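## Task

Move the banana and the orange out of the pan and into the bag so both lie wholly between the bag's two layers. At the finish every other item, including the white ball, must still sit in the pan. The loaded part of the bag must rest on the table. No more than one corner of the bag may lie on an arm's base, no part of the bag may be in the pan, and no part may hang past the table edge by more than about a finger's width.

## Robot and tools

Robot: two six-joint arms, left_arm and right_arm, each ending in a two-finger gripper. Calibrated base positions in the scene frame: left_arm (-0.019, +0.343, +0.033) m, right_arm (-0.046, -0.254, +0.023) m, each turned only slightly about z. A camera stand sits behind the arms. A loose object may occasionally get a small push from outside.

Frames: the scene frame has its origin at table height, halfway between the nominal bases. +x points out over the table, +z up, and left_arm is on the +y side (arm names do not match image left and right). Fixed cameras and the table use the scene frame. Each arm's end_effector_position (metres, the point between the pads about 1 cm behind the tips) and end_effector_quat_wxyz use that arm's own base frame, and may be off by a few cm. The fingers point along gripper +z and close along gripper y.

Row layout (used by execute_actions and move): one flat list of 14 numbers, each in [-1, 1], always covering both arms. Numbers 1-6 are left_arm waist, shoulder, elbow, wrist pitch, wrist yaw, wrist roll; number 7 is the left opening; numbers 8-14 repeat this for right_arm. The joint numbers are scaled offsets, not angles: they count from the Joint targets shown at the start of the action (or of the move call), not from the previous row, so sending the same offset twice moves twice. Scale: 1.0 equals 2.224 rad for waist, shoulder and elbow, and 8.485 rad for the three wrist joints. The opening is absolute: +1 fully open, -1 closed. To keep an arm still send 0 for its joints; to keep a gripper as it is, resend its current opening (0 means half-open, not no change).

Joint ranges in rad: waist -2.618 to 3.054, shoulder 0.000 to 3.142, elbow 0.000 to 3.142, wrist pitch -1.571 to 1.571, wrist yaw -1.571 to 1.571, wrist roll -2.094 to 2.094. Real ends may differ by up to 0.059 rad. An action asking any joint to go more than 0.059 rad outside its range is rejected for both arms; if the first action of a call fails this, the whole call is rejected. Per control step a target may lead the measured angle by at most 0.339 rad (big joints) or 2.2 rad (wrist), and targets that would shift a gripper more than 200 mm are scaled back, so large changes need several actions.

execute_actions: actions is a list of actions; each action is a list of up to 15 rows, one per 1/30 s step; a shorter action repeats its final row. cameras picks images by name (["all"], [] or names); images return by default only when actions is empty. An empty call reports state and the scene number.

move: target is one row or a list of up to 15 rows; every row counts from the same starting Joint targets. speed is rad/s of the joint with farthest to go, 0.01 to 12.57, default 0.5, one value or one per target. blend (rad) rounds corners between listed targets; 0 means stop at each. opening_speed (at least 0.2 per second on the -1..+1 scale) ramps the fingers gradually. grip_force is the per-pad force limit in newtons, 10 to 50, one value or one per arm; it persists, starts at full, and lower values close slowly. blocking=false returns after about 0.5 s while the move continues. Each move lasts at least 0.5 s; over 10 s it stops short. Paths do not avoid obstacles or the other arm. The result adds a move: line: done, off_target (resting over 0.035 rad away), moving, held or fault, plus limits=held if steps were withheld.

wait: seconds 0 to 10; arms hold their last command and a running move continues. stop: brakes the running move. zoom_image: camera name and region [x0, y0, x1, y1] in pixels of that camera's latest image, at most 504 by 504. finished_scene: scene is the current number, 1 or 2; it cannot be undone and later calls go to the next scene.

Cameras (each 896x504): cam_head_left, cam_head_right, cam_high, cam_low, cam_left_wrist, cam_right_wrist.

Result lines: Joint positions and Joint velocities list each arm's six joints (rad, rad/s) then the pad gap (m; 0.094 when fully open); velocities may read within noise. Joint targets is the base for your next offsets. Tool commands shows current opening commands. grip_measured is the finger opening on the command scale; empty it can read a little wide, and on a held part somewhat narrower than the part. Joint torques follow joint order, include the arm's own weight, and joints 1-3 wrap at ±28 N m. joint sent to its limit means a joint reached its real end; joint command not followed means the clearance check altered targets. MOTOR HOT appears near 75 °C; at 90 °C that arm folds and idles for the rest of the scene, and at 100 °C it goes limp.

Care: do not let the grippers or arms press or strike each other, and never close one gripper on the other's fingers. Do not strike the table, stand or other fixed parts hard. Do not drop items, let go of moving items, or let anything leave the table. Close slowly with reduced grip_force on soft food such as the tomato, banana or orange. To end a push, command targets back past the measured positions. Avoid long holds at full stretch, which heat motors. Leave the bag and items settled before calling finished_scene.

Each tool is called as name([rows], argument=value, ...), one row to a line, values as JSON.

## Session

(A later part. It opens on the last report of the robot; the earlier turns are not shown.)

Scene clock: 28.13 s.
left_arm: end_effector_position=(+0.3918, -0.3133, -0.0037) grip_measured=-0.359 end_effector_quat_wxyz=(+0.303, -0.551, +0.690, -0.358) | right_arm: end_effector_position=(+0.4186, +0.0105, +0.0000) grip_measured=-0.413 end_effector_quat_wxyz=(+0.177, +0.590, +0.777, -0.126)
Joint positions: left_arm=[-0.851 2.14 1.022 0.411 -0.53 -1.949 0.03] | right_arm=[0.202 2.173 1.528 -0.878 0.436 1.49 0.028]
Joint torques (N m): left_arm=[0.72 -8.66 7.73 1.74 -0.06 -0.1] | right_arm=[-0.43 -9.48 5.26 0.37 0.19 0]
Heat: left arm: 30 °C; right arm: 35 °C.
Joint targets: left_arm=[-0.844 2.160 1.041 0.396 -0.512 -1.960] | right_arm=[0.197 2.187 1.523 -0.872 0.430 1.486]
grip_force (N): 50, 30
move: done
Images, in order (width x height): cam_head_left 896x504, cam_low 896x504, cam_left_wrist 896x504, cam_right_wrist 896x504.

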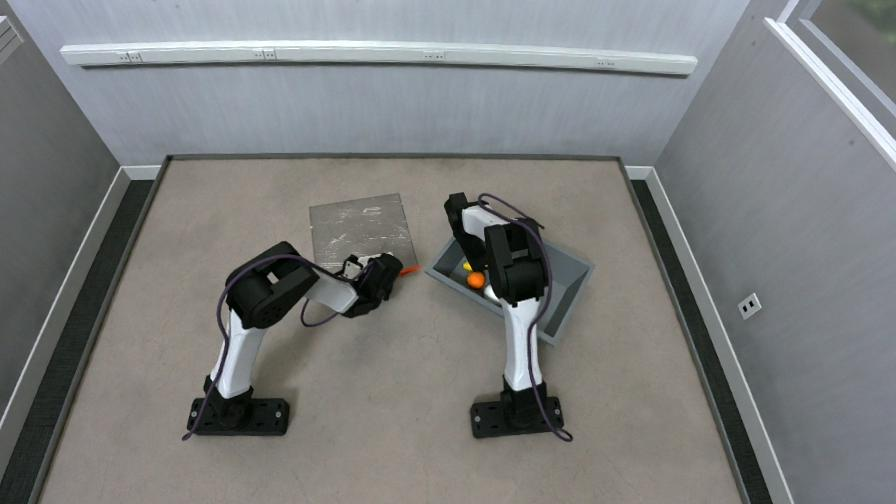

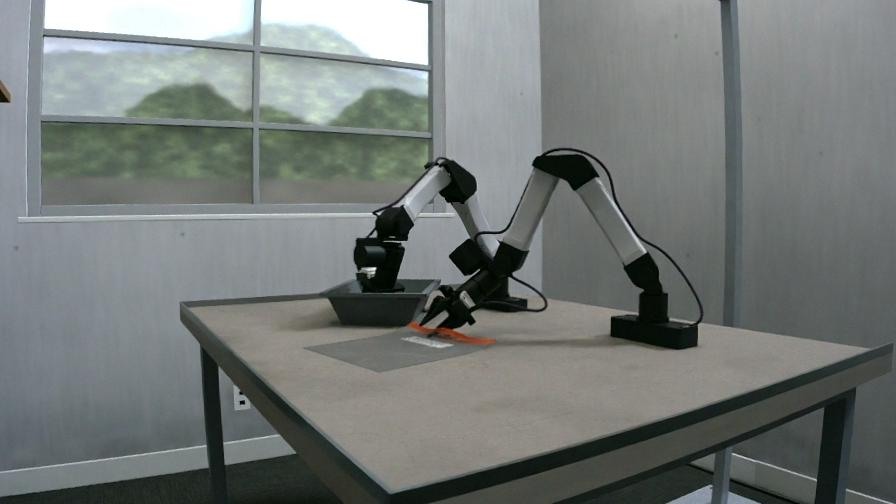

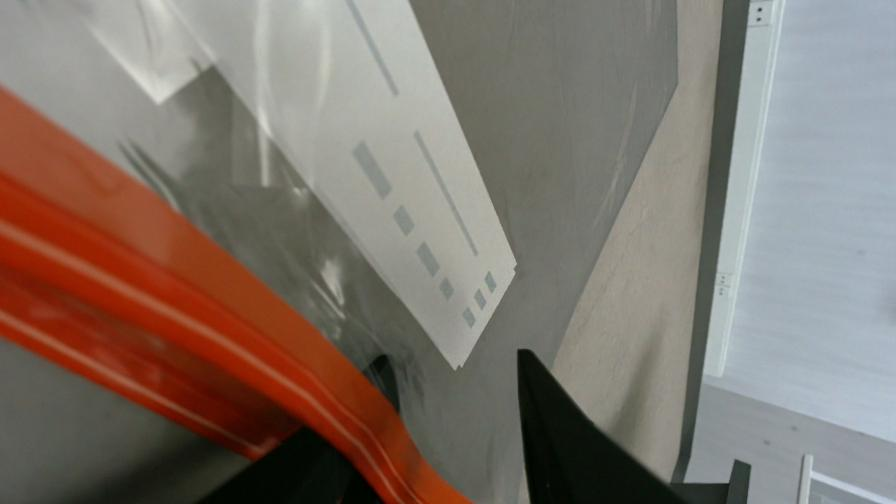

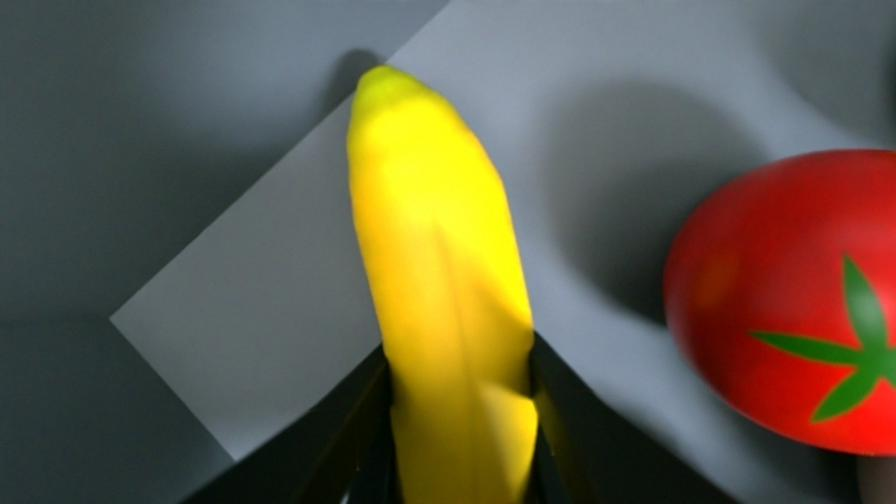

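move(target=[0,0,0,0,0,0,-1,0,0,0,0,0,0,-0.5], grip_force=[50,30], opening_speed=1.0, cameras=["cam_low","cam_left_wrist"])

Scene clock: 30.53 s.
left_arm: end_effector_position=(+0.3916, -0.3134, -0.0040) grip_measured=-0.984 end_effector_quat_wxyz=(+0.303, -0.551, +0.691, -0.357) | right_arm: end_effector_position=(+0.4186, +0.0105, +0.0000) grip_measured=-0.413 end_effector_quat_wxyz=(+0.177, +0.590, +0.777, -0.126)
Joint positions: left_arm=[-0.851 2.14 1.022 0.41 -0.529 -1.95 0.001] | right_arm=[0.202 2.173 1.528 -0.878 0.436 1.49 0.028]
Joint torques (N m): left_arm=[0.75 -8.61 7.72 1.72 -0.08 -0.09] | right_arm=[-0.43 -9.46 5.24 0.37 0.18 0]
Heat: left arm: 30 °C; right arm: 35 °C.
Joint targets: left_arm=[-0.844 2.160 1.041 0.395 -0.512 -1.960] | right_arm=[0.197 2.187 1.523 -0.872 0.430 1.486]
grip_force (N): 50, 30
move: done
Images, in order (width x height): cam_low 896x504, cam_left_wrist 896x504.

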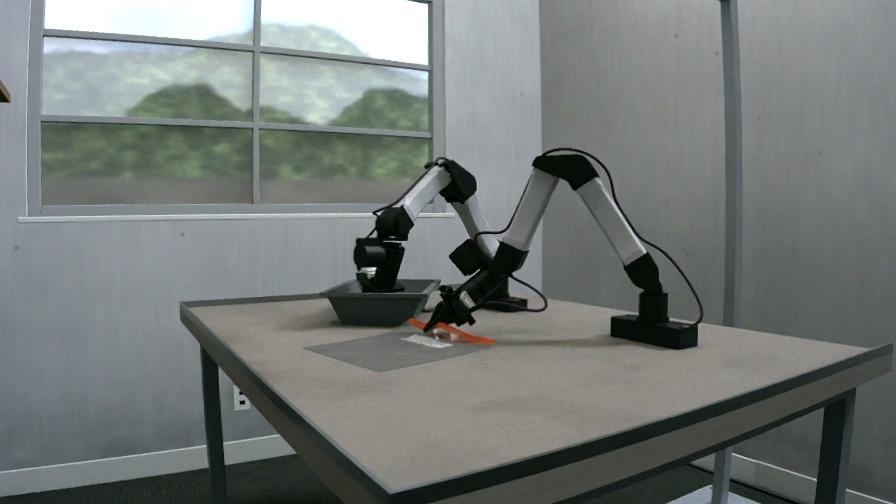

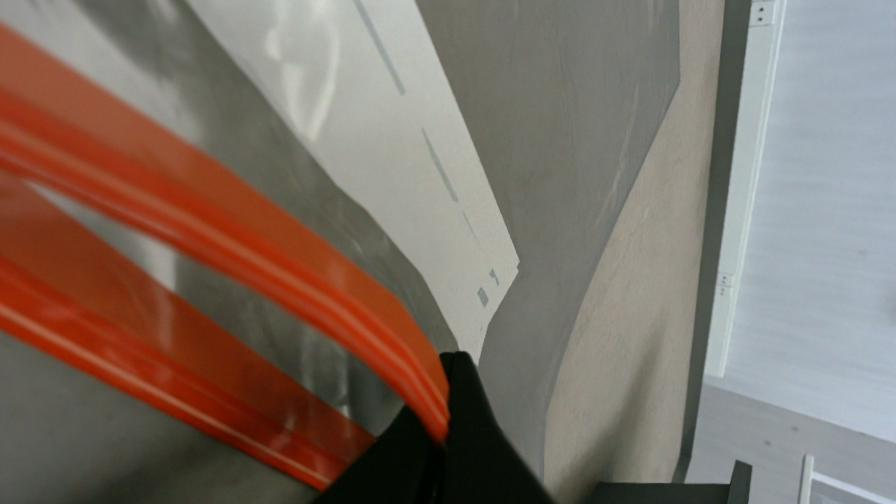

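move([
  [0.013,-0.062,0.035,-0.031,0.0095,0.009,-1,0,-0.0526,0.0751,-0.0269,0,0,-0.5],
  [0.0261,-0.1237,0.0706,-0.0616,0.0191,0.0177,-1,0,-0.0571,0.2266,-0.0672,0,0,-0.5],
], speed=[0.35,0.5], blend=0.03, cameras=["cam_low","cam_left_wrist","cam_right_wrist","cam_head_left"])

Scene clock: 39.37 s.
left_arm: end_effector_position=(+0.3866, -0.3034, +0.0664) grip_measured=-0.984 end_effector_quat_wxyz=(+0.256, -0.509, +0.768, -0.293) | right_arm: end_effector_position=(+0.4188, +0.0110, +0.1458) grip_measured=-0.413 end_effector_quat_wxyz=(+0.174, +0.590, +0.778, -0.128)
Joint positions: left_arm=[-0.793 1.911 1.179 -0.113 -0.367 -1.822 0.001] | right_arm=[0.202 2.101 2.005 -1.434 0.434 1.49 0.028]
Joint torques (N m): left_arm=[0.72 -11.63 9.29 1.59 -0.05 0.11] | right_arm=[-0.4 -14.05 8.16 0.22 0.21 0]
Heat: left arm: 30 °C; right arm: 37 °C.
Joint targets: left_arm=[-0.786 1.885 1.198 -0.127 -0.350 -1.810] | right_arm=[0.197 2.060 2.027 -1.442 0.430 1.486]
grip_force (N): 50, 30
move: off_target (right_arm); right_arm: the shoulder is farthest, 0.041 rad from its target
Images, in order (width x height): cam_head_left 896x504, cam_low 896x504, cam_left_wrist 896x504, cam_right_wrist 896x504.

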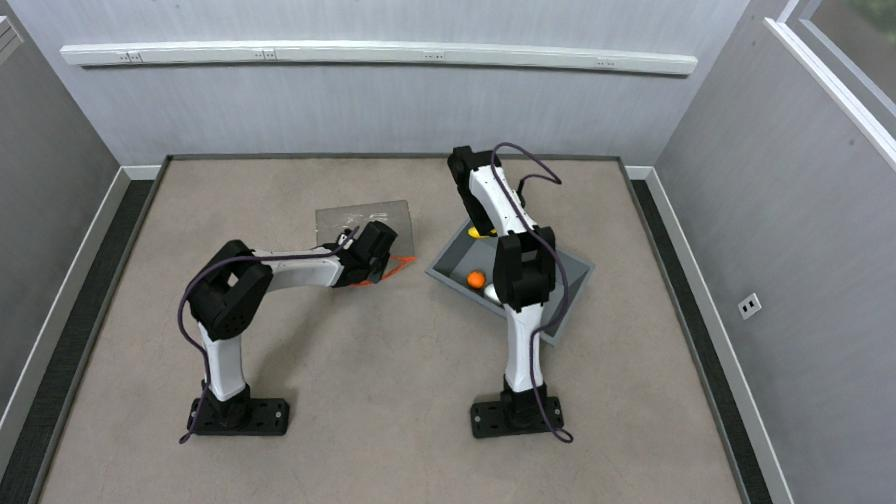

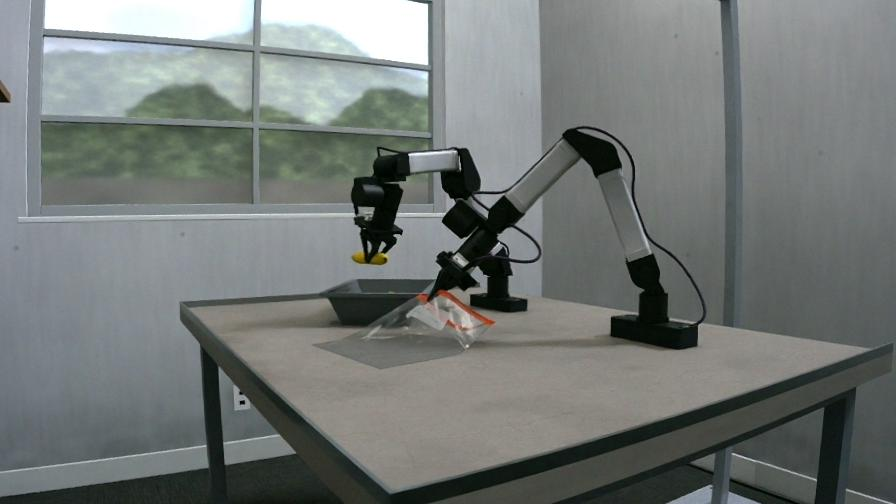

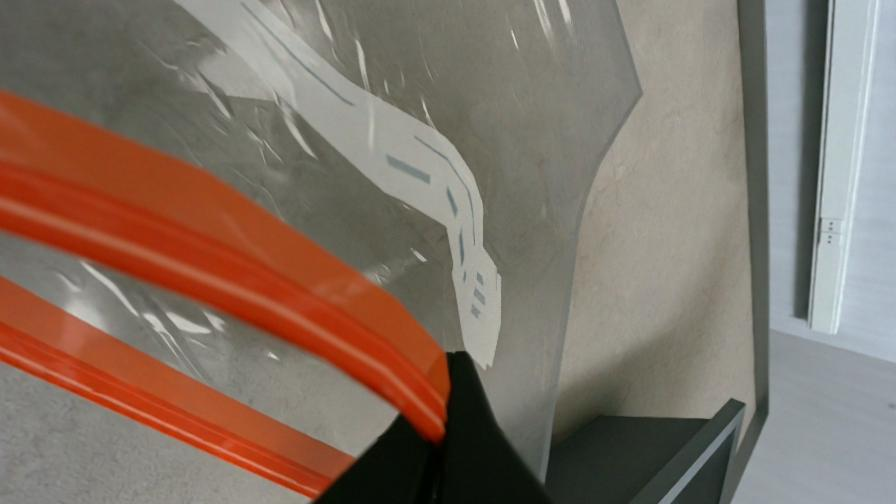

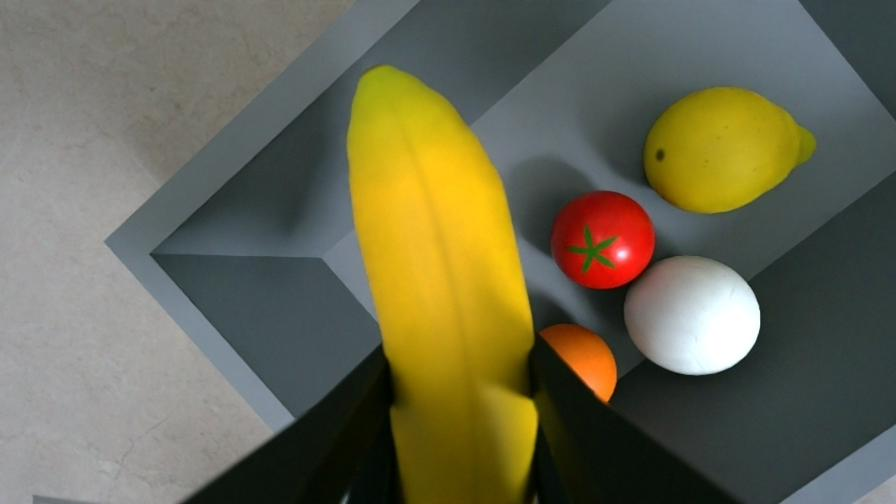

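zoom_image(camera="cam_low", region=[390, 200, 560, 350])

zoom_image(camera="cam_head_left", region=[280, 180, 620, 350])

Scaled by 2.965 from the camera's 896x504 image, which has a finer 1280x720 frame.

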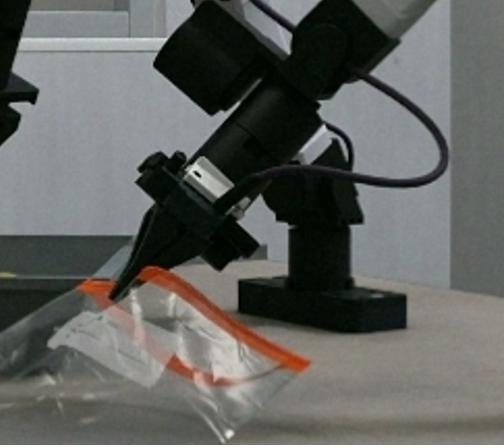

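Scaled by 1.482 from the camera's 896x504 image, which has a finer 1280x720 frame.

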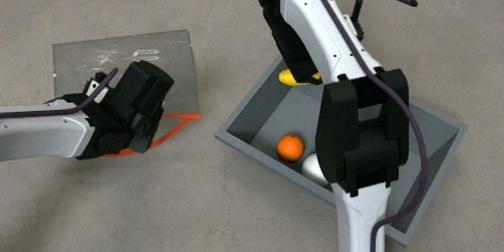

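move([
  [0.0501,0,0.134,-0.0477,0.0295,0.0177,-1,0.099,-0.137,-0.166,0.030,-0.0143,-0.0646,-0.5],
  [0.1041,0.0754,0.2232,-0.0548,0.0412,0.0236,-1,0.1987,-0.2738,-0.3327,0.0601,-0.0286,-0.1292,-0.5],
], speed=[0.5,0.5], blend=0.04, cameras=["cam_low","cam_left_wrist","cam_right_wrist","cam_head_left","cam_head_right"])

zoom_image(camera="cam_low", region=[390, 200, 560, 350])

zoom_image(camera="cam_head_left", region=[280, 180, 620, 350])

Scene clock: 44.93 s.
left_arm: end_effector_position=(+0.4543, -0.2805, +0.1182) grip_measured=-0.984 end_effector_quat_wxyz=(+0.150, -0.484, +0.819, -0.270) | right_arm: end_effector_position=(+0.3026, +0.1801, +0.1670) grip_measured=-0.413 end_effector_quat_wxyz=(+0.233, -0.093, +0.968, +0.022)
Joint positions: left_arm=[-0.559 2.033 1.669 -0.579 -0.017 -1.621 0.001] | right_arm=[0.633 1.48 1.291 -0.949 0.195 0.398 0.028]
Joint torques (N m): left_arm=[0.49 -9.63 10.55 1.5 0.08 0.09] | right_arm=[0.58 -8.54 6.46 1.22 0.01 0.02]
Heat: left arm: 32 °C; right arm: 39 °C.
Joint targets: left_arm=[-0.555 2.053 1.694 -0.592 -0.001 -1.610] | right_arm=[0.639 1.450 1.287 -0.932 0.187 0.389]
grip_force (N): 50, 30
move: done
Images, in order (width x height): cam_head_left 896x504, cam_head_right 896x504, cam_low 896x504, cam_left_wrist 896x504, cam_right_wrist 896x504.

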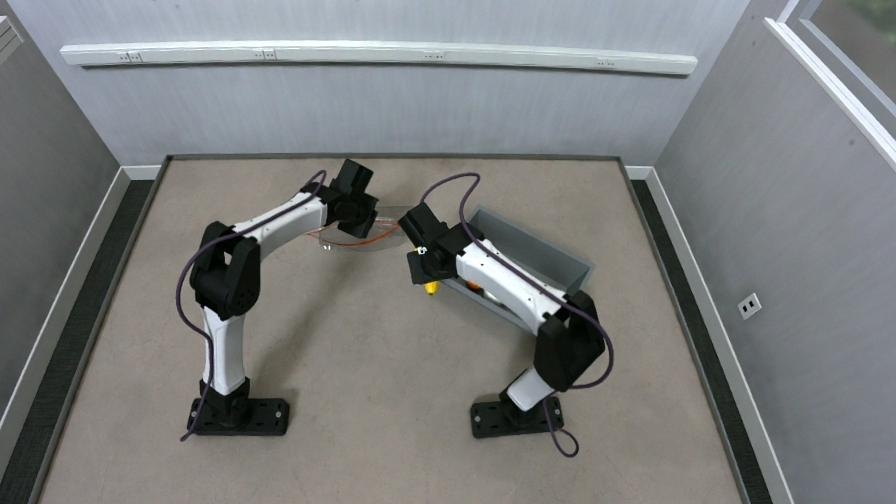

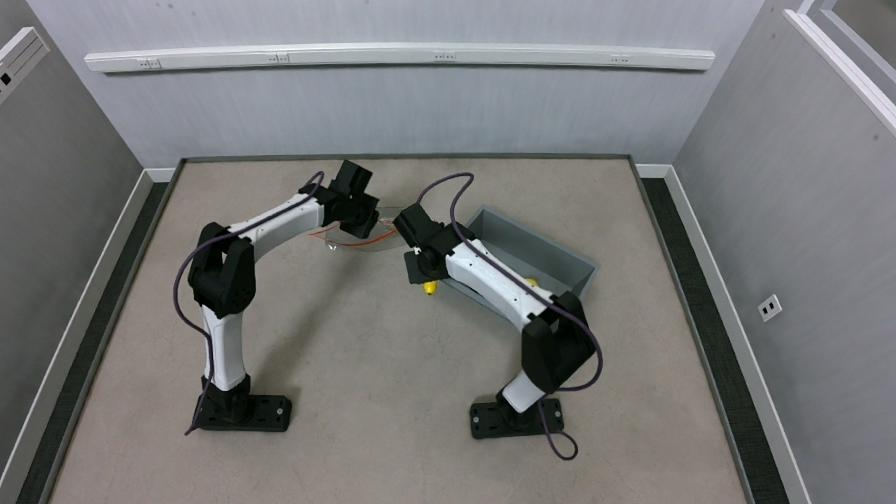

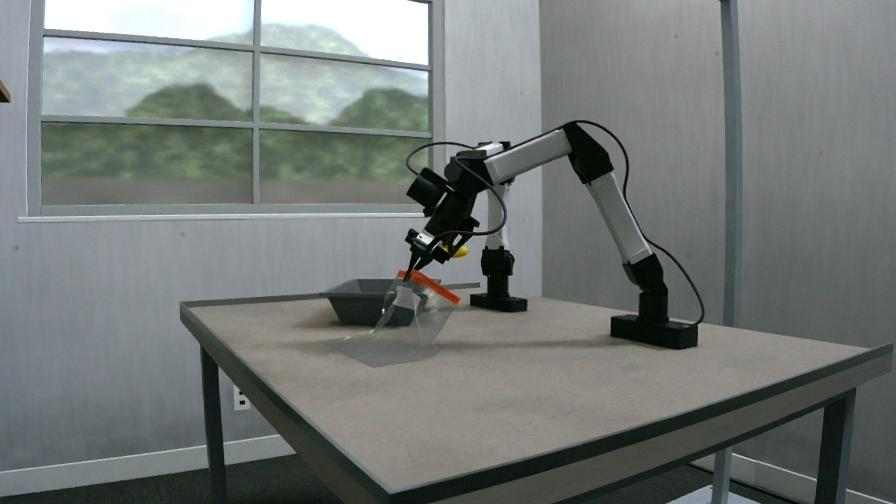

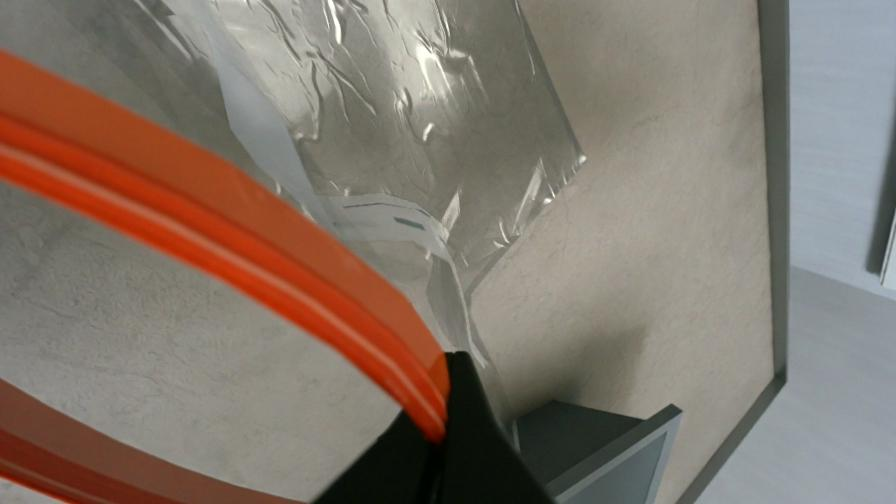

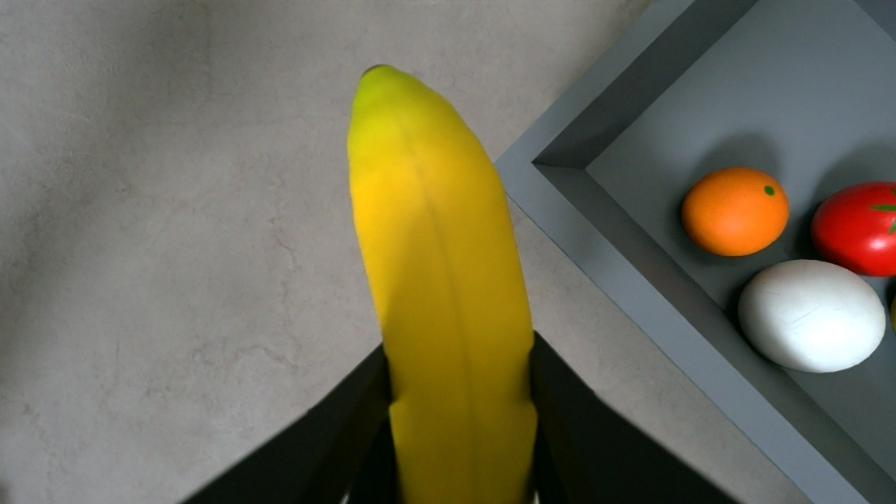

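Scaled by 2.965 from the camera's 896x504 image, which has a finer 1280x720 frame.

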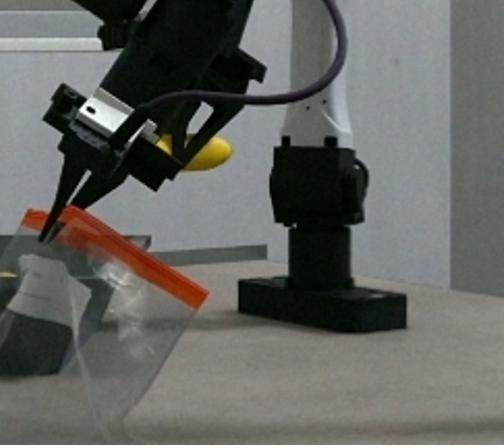

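Scaled by 1.482 from the camera's 896x504 image, which has a finer 1280x720 frame.

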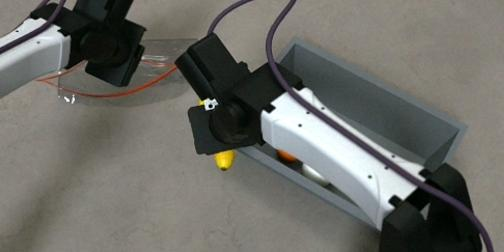

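move(target=[0.0477,0.0562,0.1542,-0.0469,0.052,-0.0165,-1,0,0,0,0,0,0,-0.5], speed=0.5, cameras=["cam_low","cam_left_wrist","cam_head_left","cam_high"])

zoom_image(camera="cam_low", region=[390, 200, 560, 350])

zoom_image(camera="cam_head_left", region=[280, 180, 480, 300])

Scene clock: 50.93 s.
left_arm: end_effector_position=(+0.4348, -0.2912, +0.1503) grip_measured=-0.984 end_effector_quat_wxyz=(-0.081, -0.533, +0.791, -0.290) | right_arm: end_effector_position=(+0.3026, +0.1801, +0.1670) grip_measured=-0.413 end_effector_quat_wxyz=(+0.233, -0.094, +0.968, +0.022)
Joint positions: left_arm=[-0.453 2.154 2.015 -0.977 0.424 -1.738 0.001] | right_arm=[0.633 1.48 1.291 -0.949 0.195 0.397 0.028]
Joint torques (N m): left_arm=[0.53 -10.04 10 1.15 0.32 -0.12] | right_arm=[0.58 -8.53 6.48 1.24 0.02 -0.04]
Heat: left arm: 33 °C; right arm: 39 °C.
Joint targets: left_arm=[-0.449 2.178 2.037 -0.990 0.441 -1.750] | right_arm=[0.639 1.450 1.287 -0.932 0.187 0.389]
grip_force (N): 50, 30
move: done
Images, in order (width x height): cam_head_left 896x504, cam_high 896x504, cam_low 896x504, cam_left_wrist 896x504.

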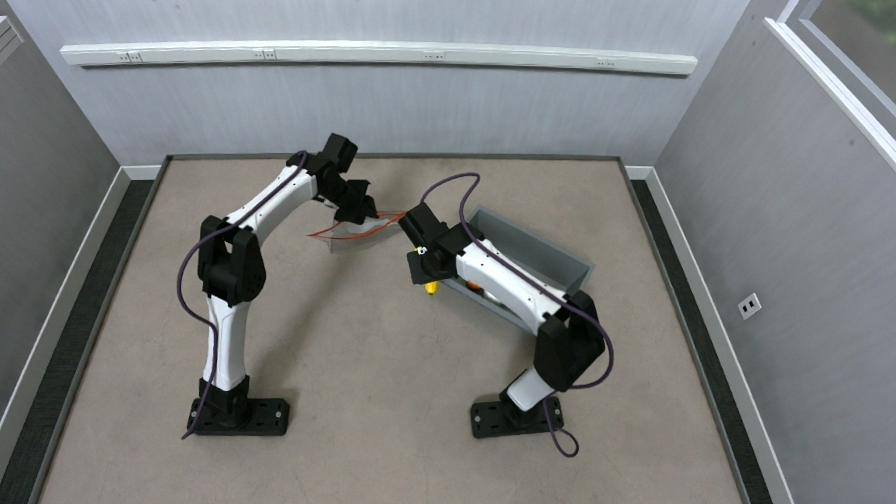

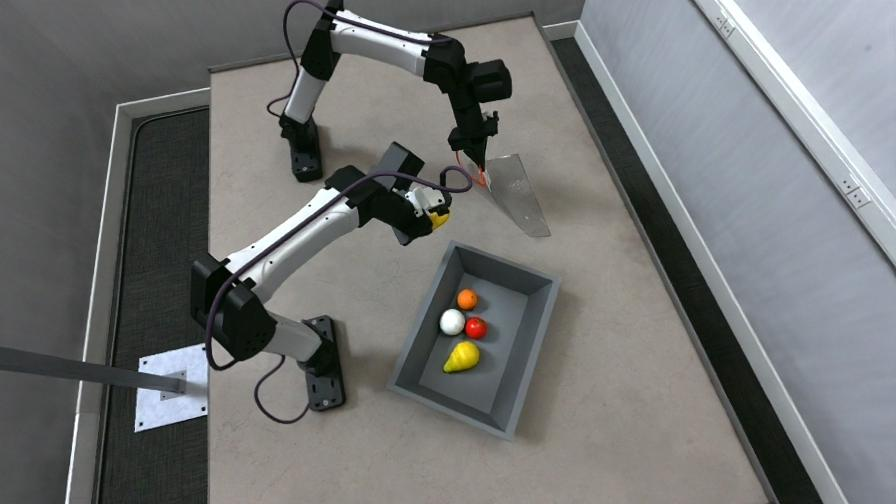

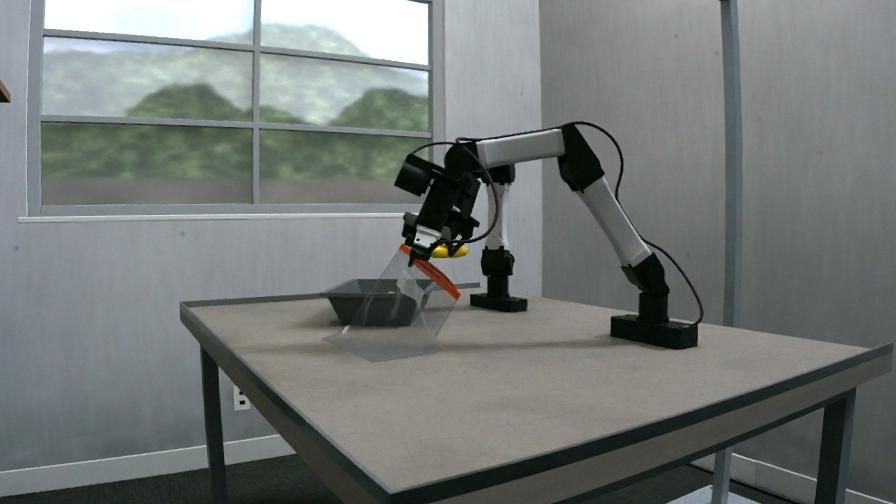

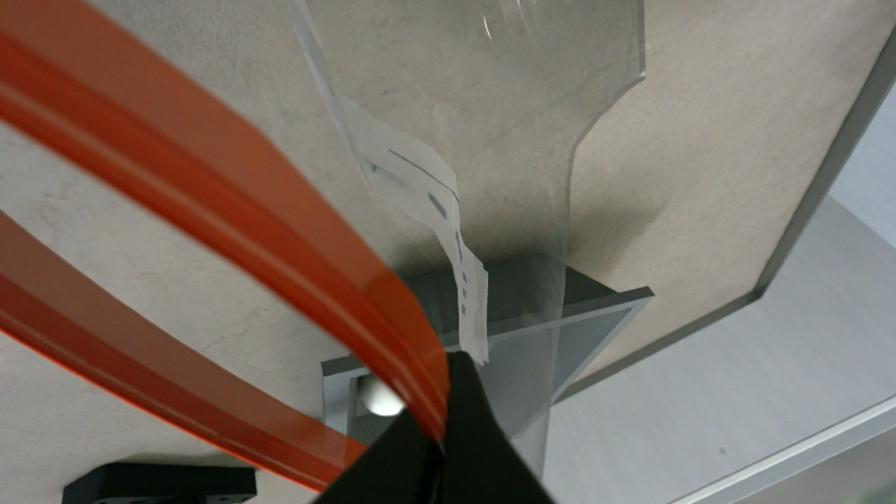

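Scaled by 2.965 from the camera's 896x504 image, which has a finer 1280x720 frame.

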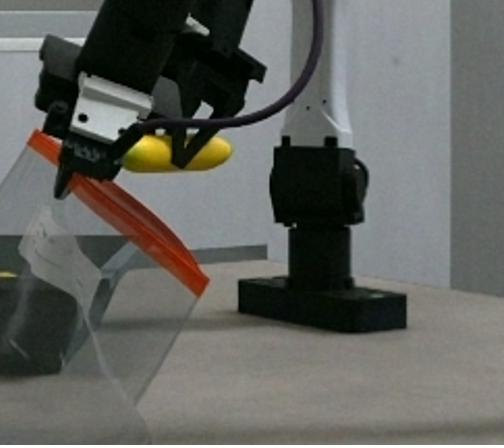

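Scaled by 2.520 from the camera's 896x504 image, which has a finer 1280x720 frame.

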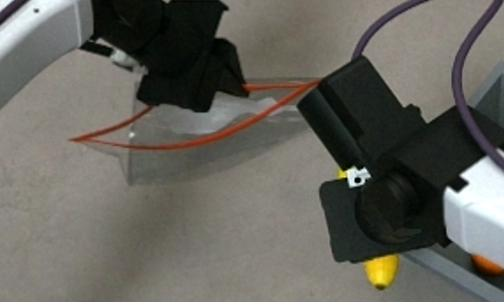

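move(target=[0,0,0,0,0,0,-1,0.1308,0.214,-0.0755,0.1336,0.0626,-0.1743,-0.5], speed=0.9, cameras=["cam_low","cam_left_wrist","cam_right_wrist","cam_head_left","cam_high"])

zoom_image(camera="cam_low", region=[390, 200, 560, 350])

zoom_image(camera="cam_head_left", region=[280, 180, 480, 300])

Scene clock: 59.90 s.
left_arm: end_effector_position=(+0.4347, -0.2912, +0.1502) grip_measured=-0.984 end_effector_quat_wxyz=(-0.082, -0.533, +0.791, -0.289) | right_arm: end_effector_position=(+0.3858, +0.3253, +0.1083) grip_measured=-0.413 end_effector_quat_wxyz=(-0.404, +0.619, -0.581, +0.340)
Joint positions: left_arm=[-0.453 2.154 2.015 -0.978 0.424 -1.739 0.001] | right_arm=[0.926 1.918 1.119 0.18 0.707 -1.083 0.028]
Joint torques (N m): left_arm=[0.54 -10.02 10.04 1.16 0.33 -0.12] | right_arm=[0.38 -8.72 6.48 1.85 0.25 0.02]
Heat: left arm: 33 °C; right arm: 39 °C.
Joint targets: left_arm=[-0.449 2.178 2.037 -0.990 0.441 -1.750] | right_arm=[0.930 1.926 1.119 0.202 0.718 -1.090]
grip_force (N): 50, 30
move: done
Images, in order (width x height): cam_head_left 896x504, cam_high 896x504, cam_low 896x504, cam_left_wrist 896x504, cam_right_wrist 896x504.

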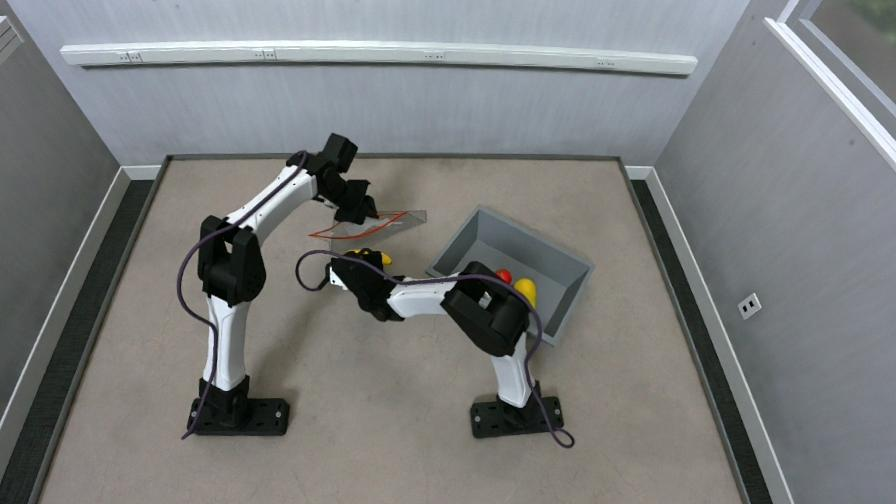

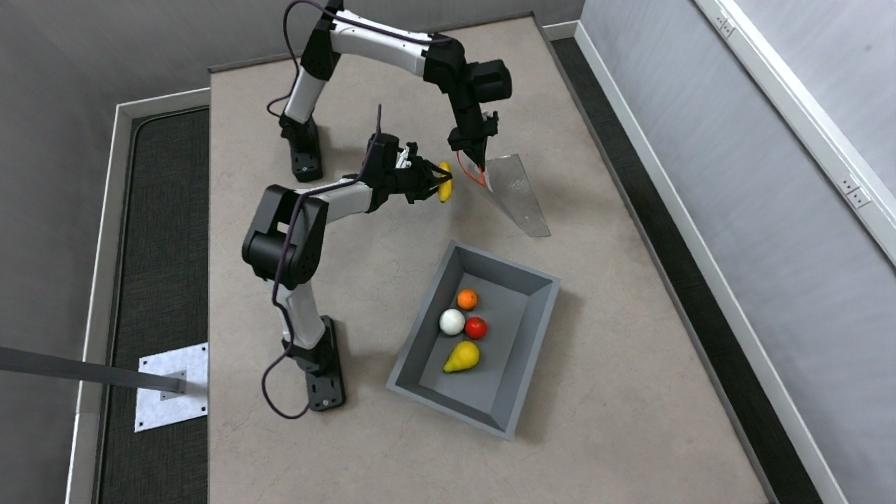

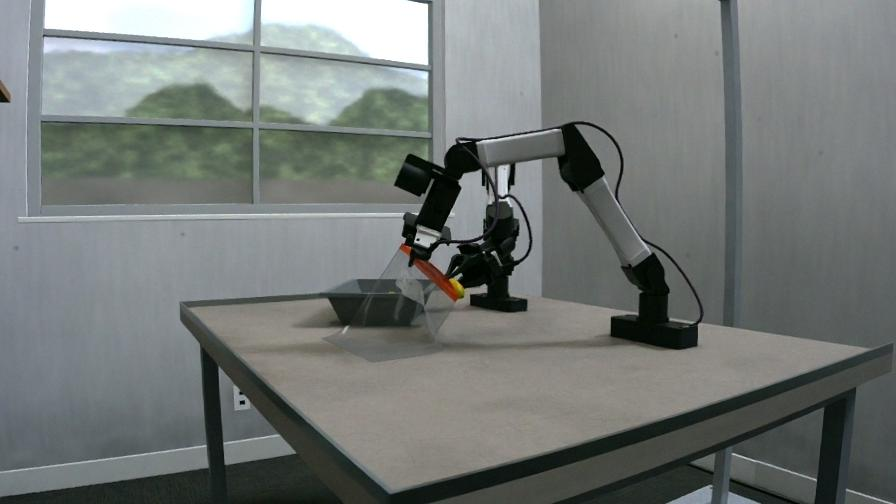

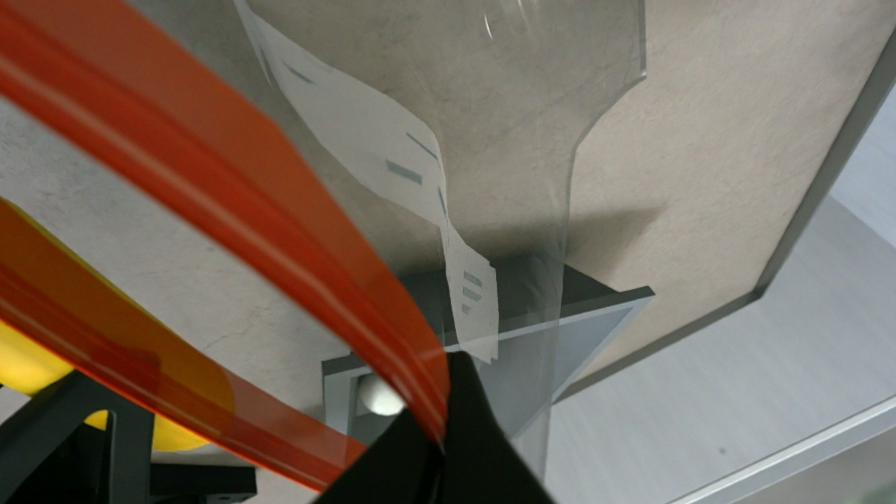

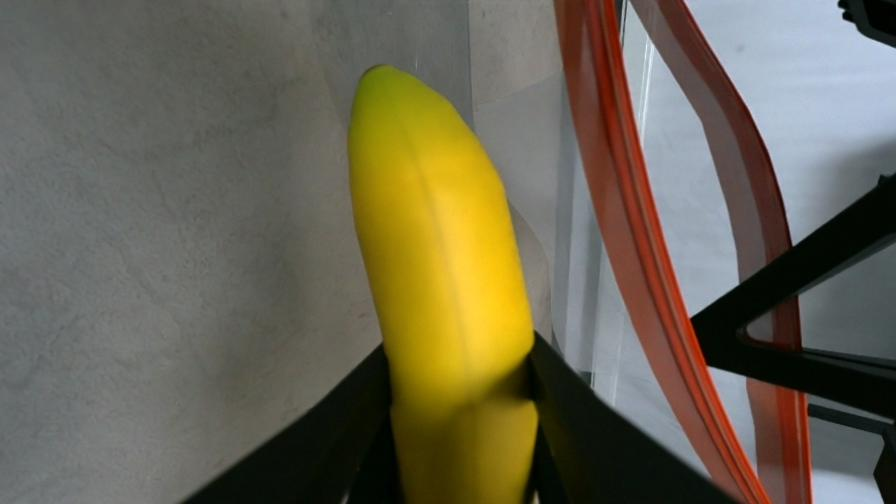

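Scaled by 2.965 from the camera's 896x504 image, which has a finer 1280x720 frame.

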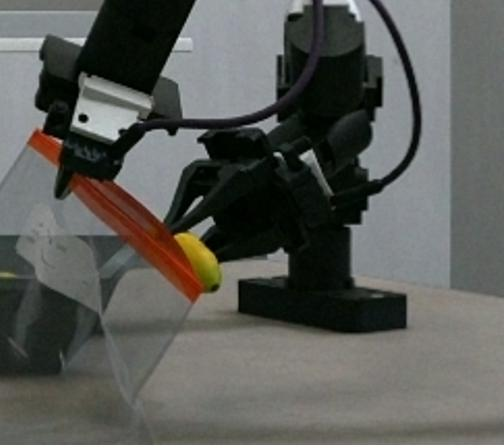

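Scaled by 2.520 from the camera's 896x504 image, which has a finer 1280x720 frame.

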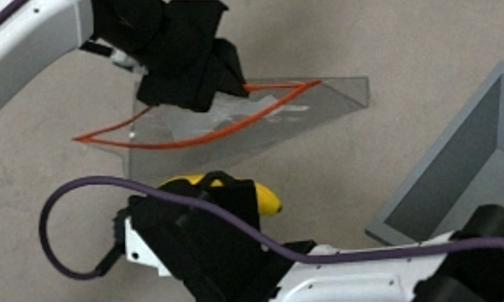

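move(target=[-0.003,0,-0.1664,0.0414,0,0,-1,0,0,0,0,0,0,-0.5], speed=0.5, cameras=["cam_low","cam_left_wrist","cam_right_wrist","cam_head_left"])

zoom_image(camera="cam_low", region=[390, 200, 560, 350])

zoom_image(camera="cam_head_left", region=[280, 180, 480, 300])

Scene clock: 63.00 s.
left_arm: end_effector_position=(+0.4277, -0.2885, +0.0638) grip_measured=-0.984 end_effector_quat_wxyz=(-0.086, -0.535, +0.790, -0.286) | right_arm: end_effector_position=(+0.3852, +0.3245, +0.1056) grip_measured=-0.414 end_effector_quat_wxyz=(-0.401, +0.621, -0.581, +0.341)
Joint positions: left_arm=[-0.453 2.157 1.678 -0.648 0.428 -1.741 0.001] | right_arm=[0.926 1.921 1.116 0.18 0.707 -1.084 0.028]
Joint torques (N m): left_arm=[0.03 -10.15 6.56 1.37 0.29 -0.1] | right_arm=[0.34 -8.94 6.83 1.85 0.27 0.05]
Heat: left arm: 33 °C; right arm: 39 °C.
Joint targets: left_arm=[-0.456 2.178 1.667 -0.639 0.441 -1.750] | right_arm=[0.930 1.927 1.119 0.202 0.718 -1.089]
grip_force (N): 50, 30
move: done
Images, in order (width x height): cam_head_left 896x504, cam_low 896x504, cam_left_wrist 896x504, cam_right_wrist 896x504.

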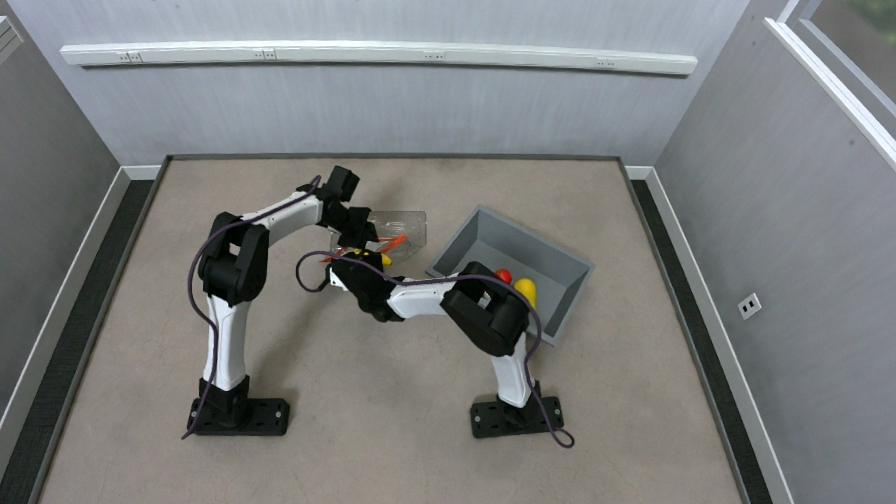

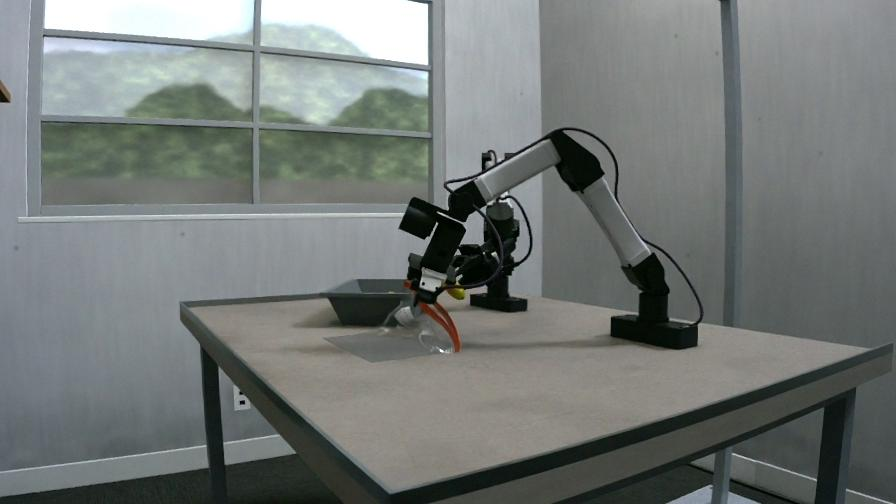

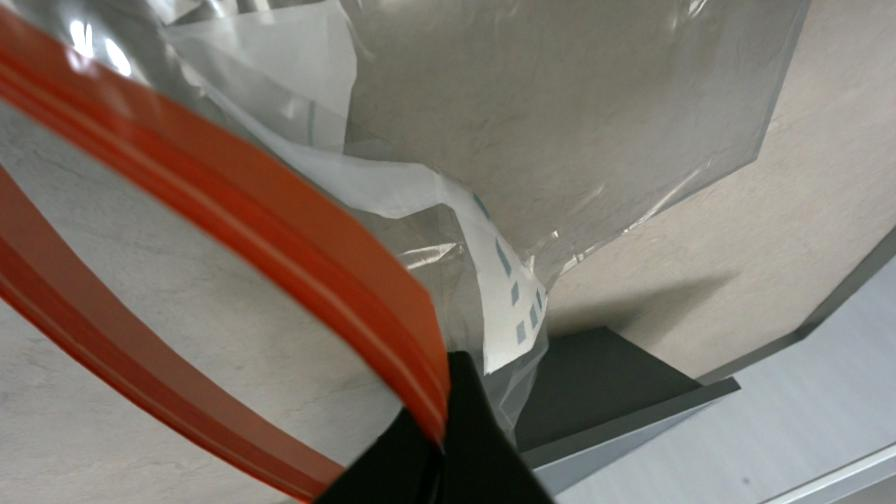

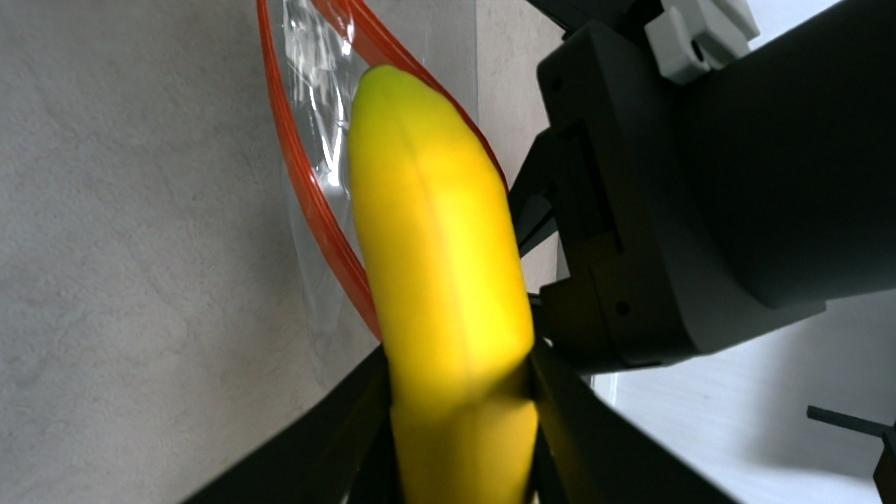

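Scaled by 2.965 from the camera's 896x504 image, which has a finer 1280x720 frame.

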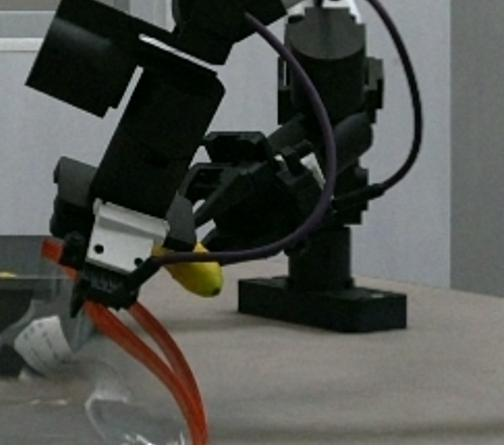

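Scaled by 2.520 from the camera's 896x504 image, which has a finer 1280x720 frame.

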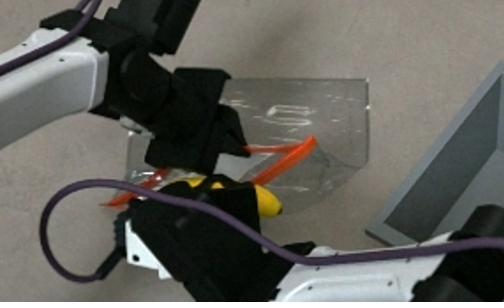

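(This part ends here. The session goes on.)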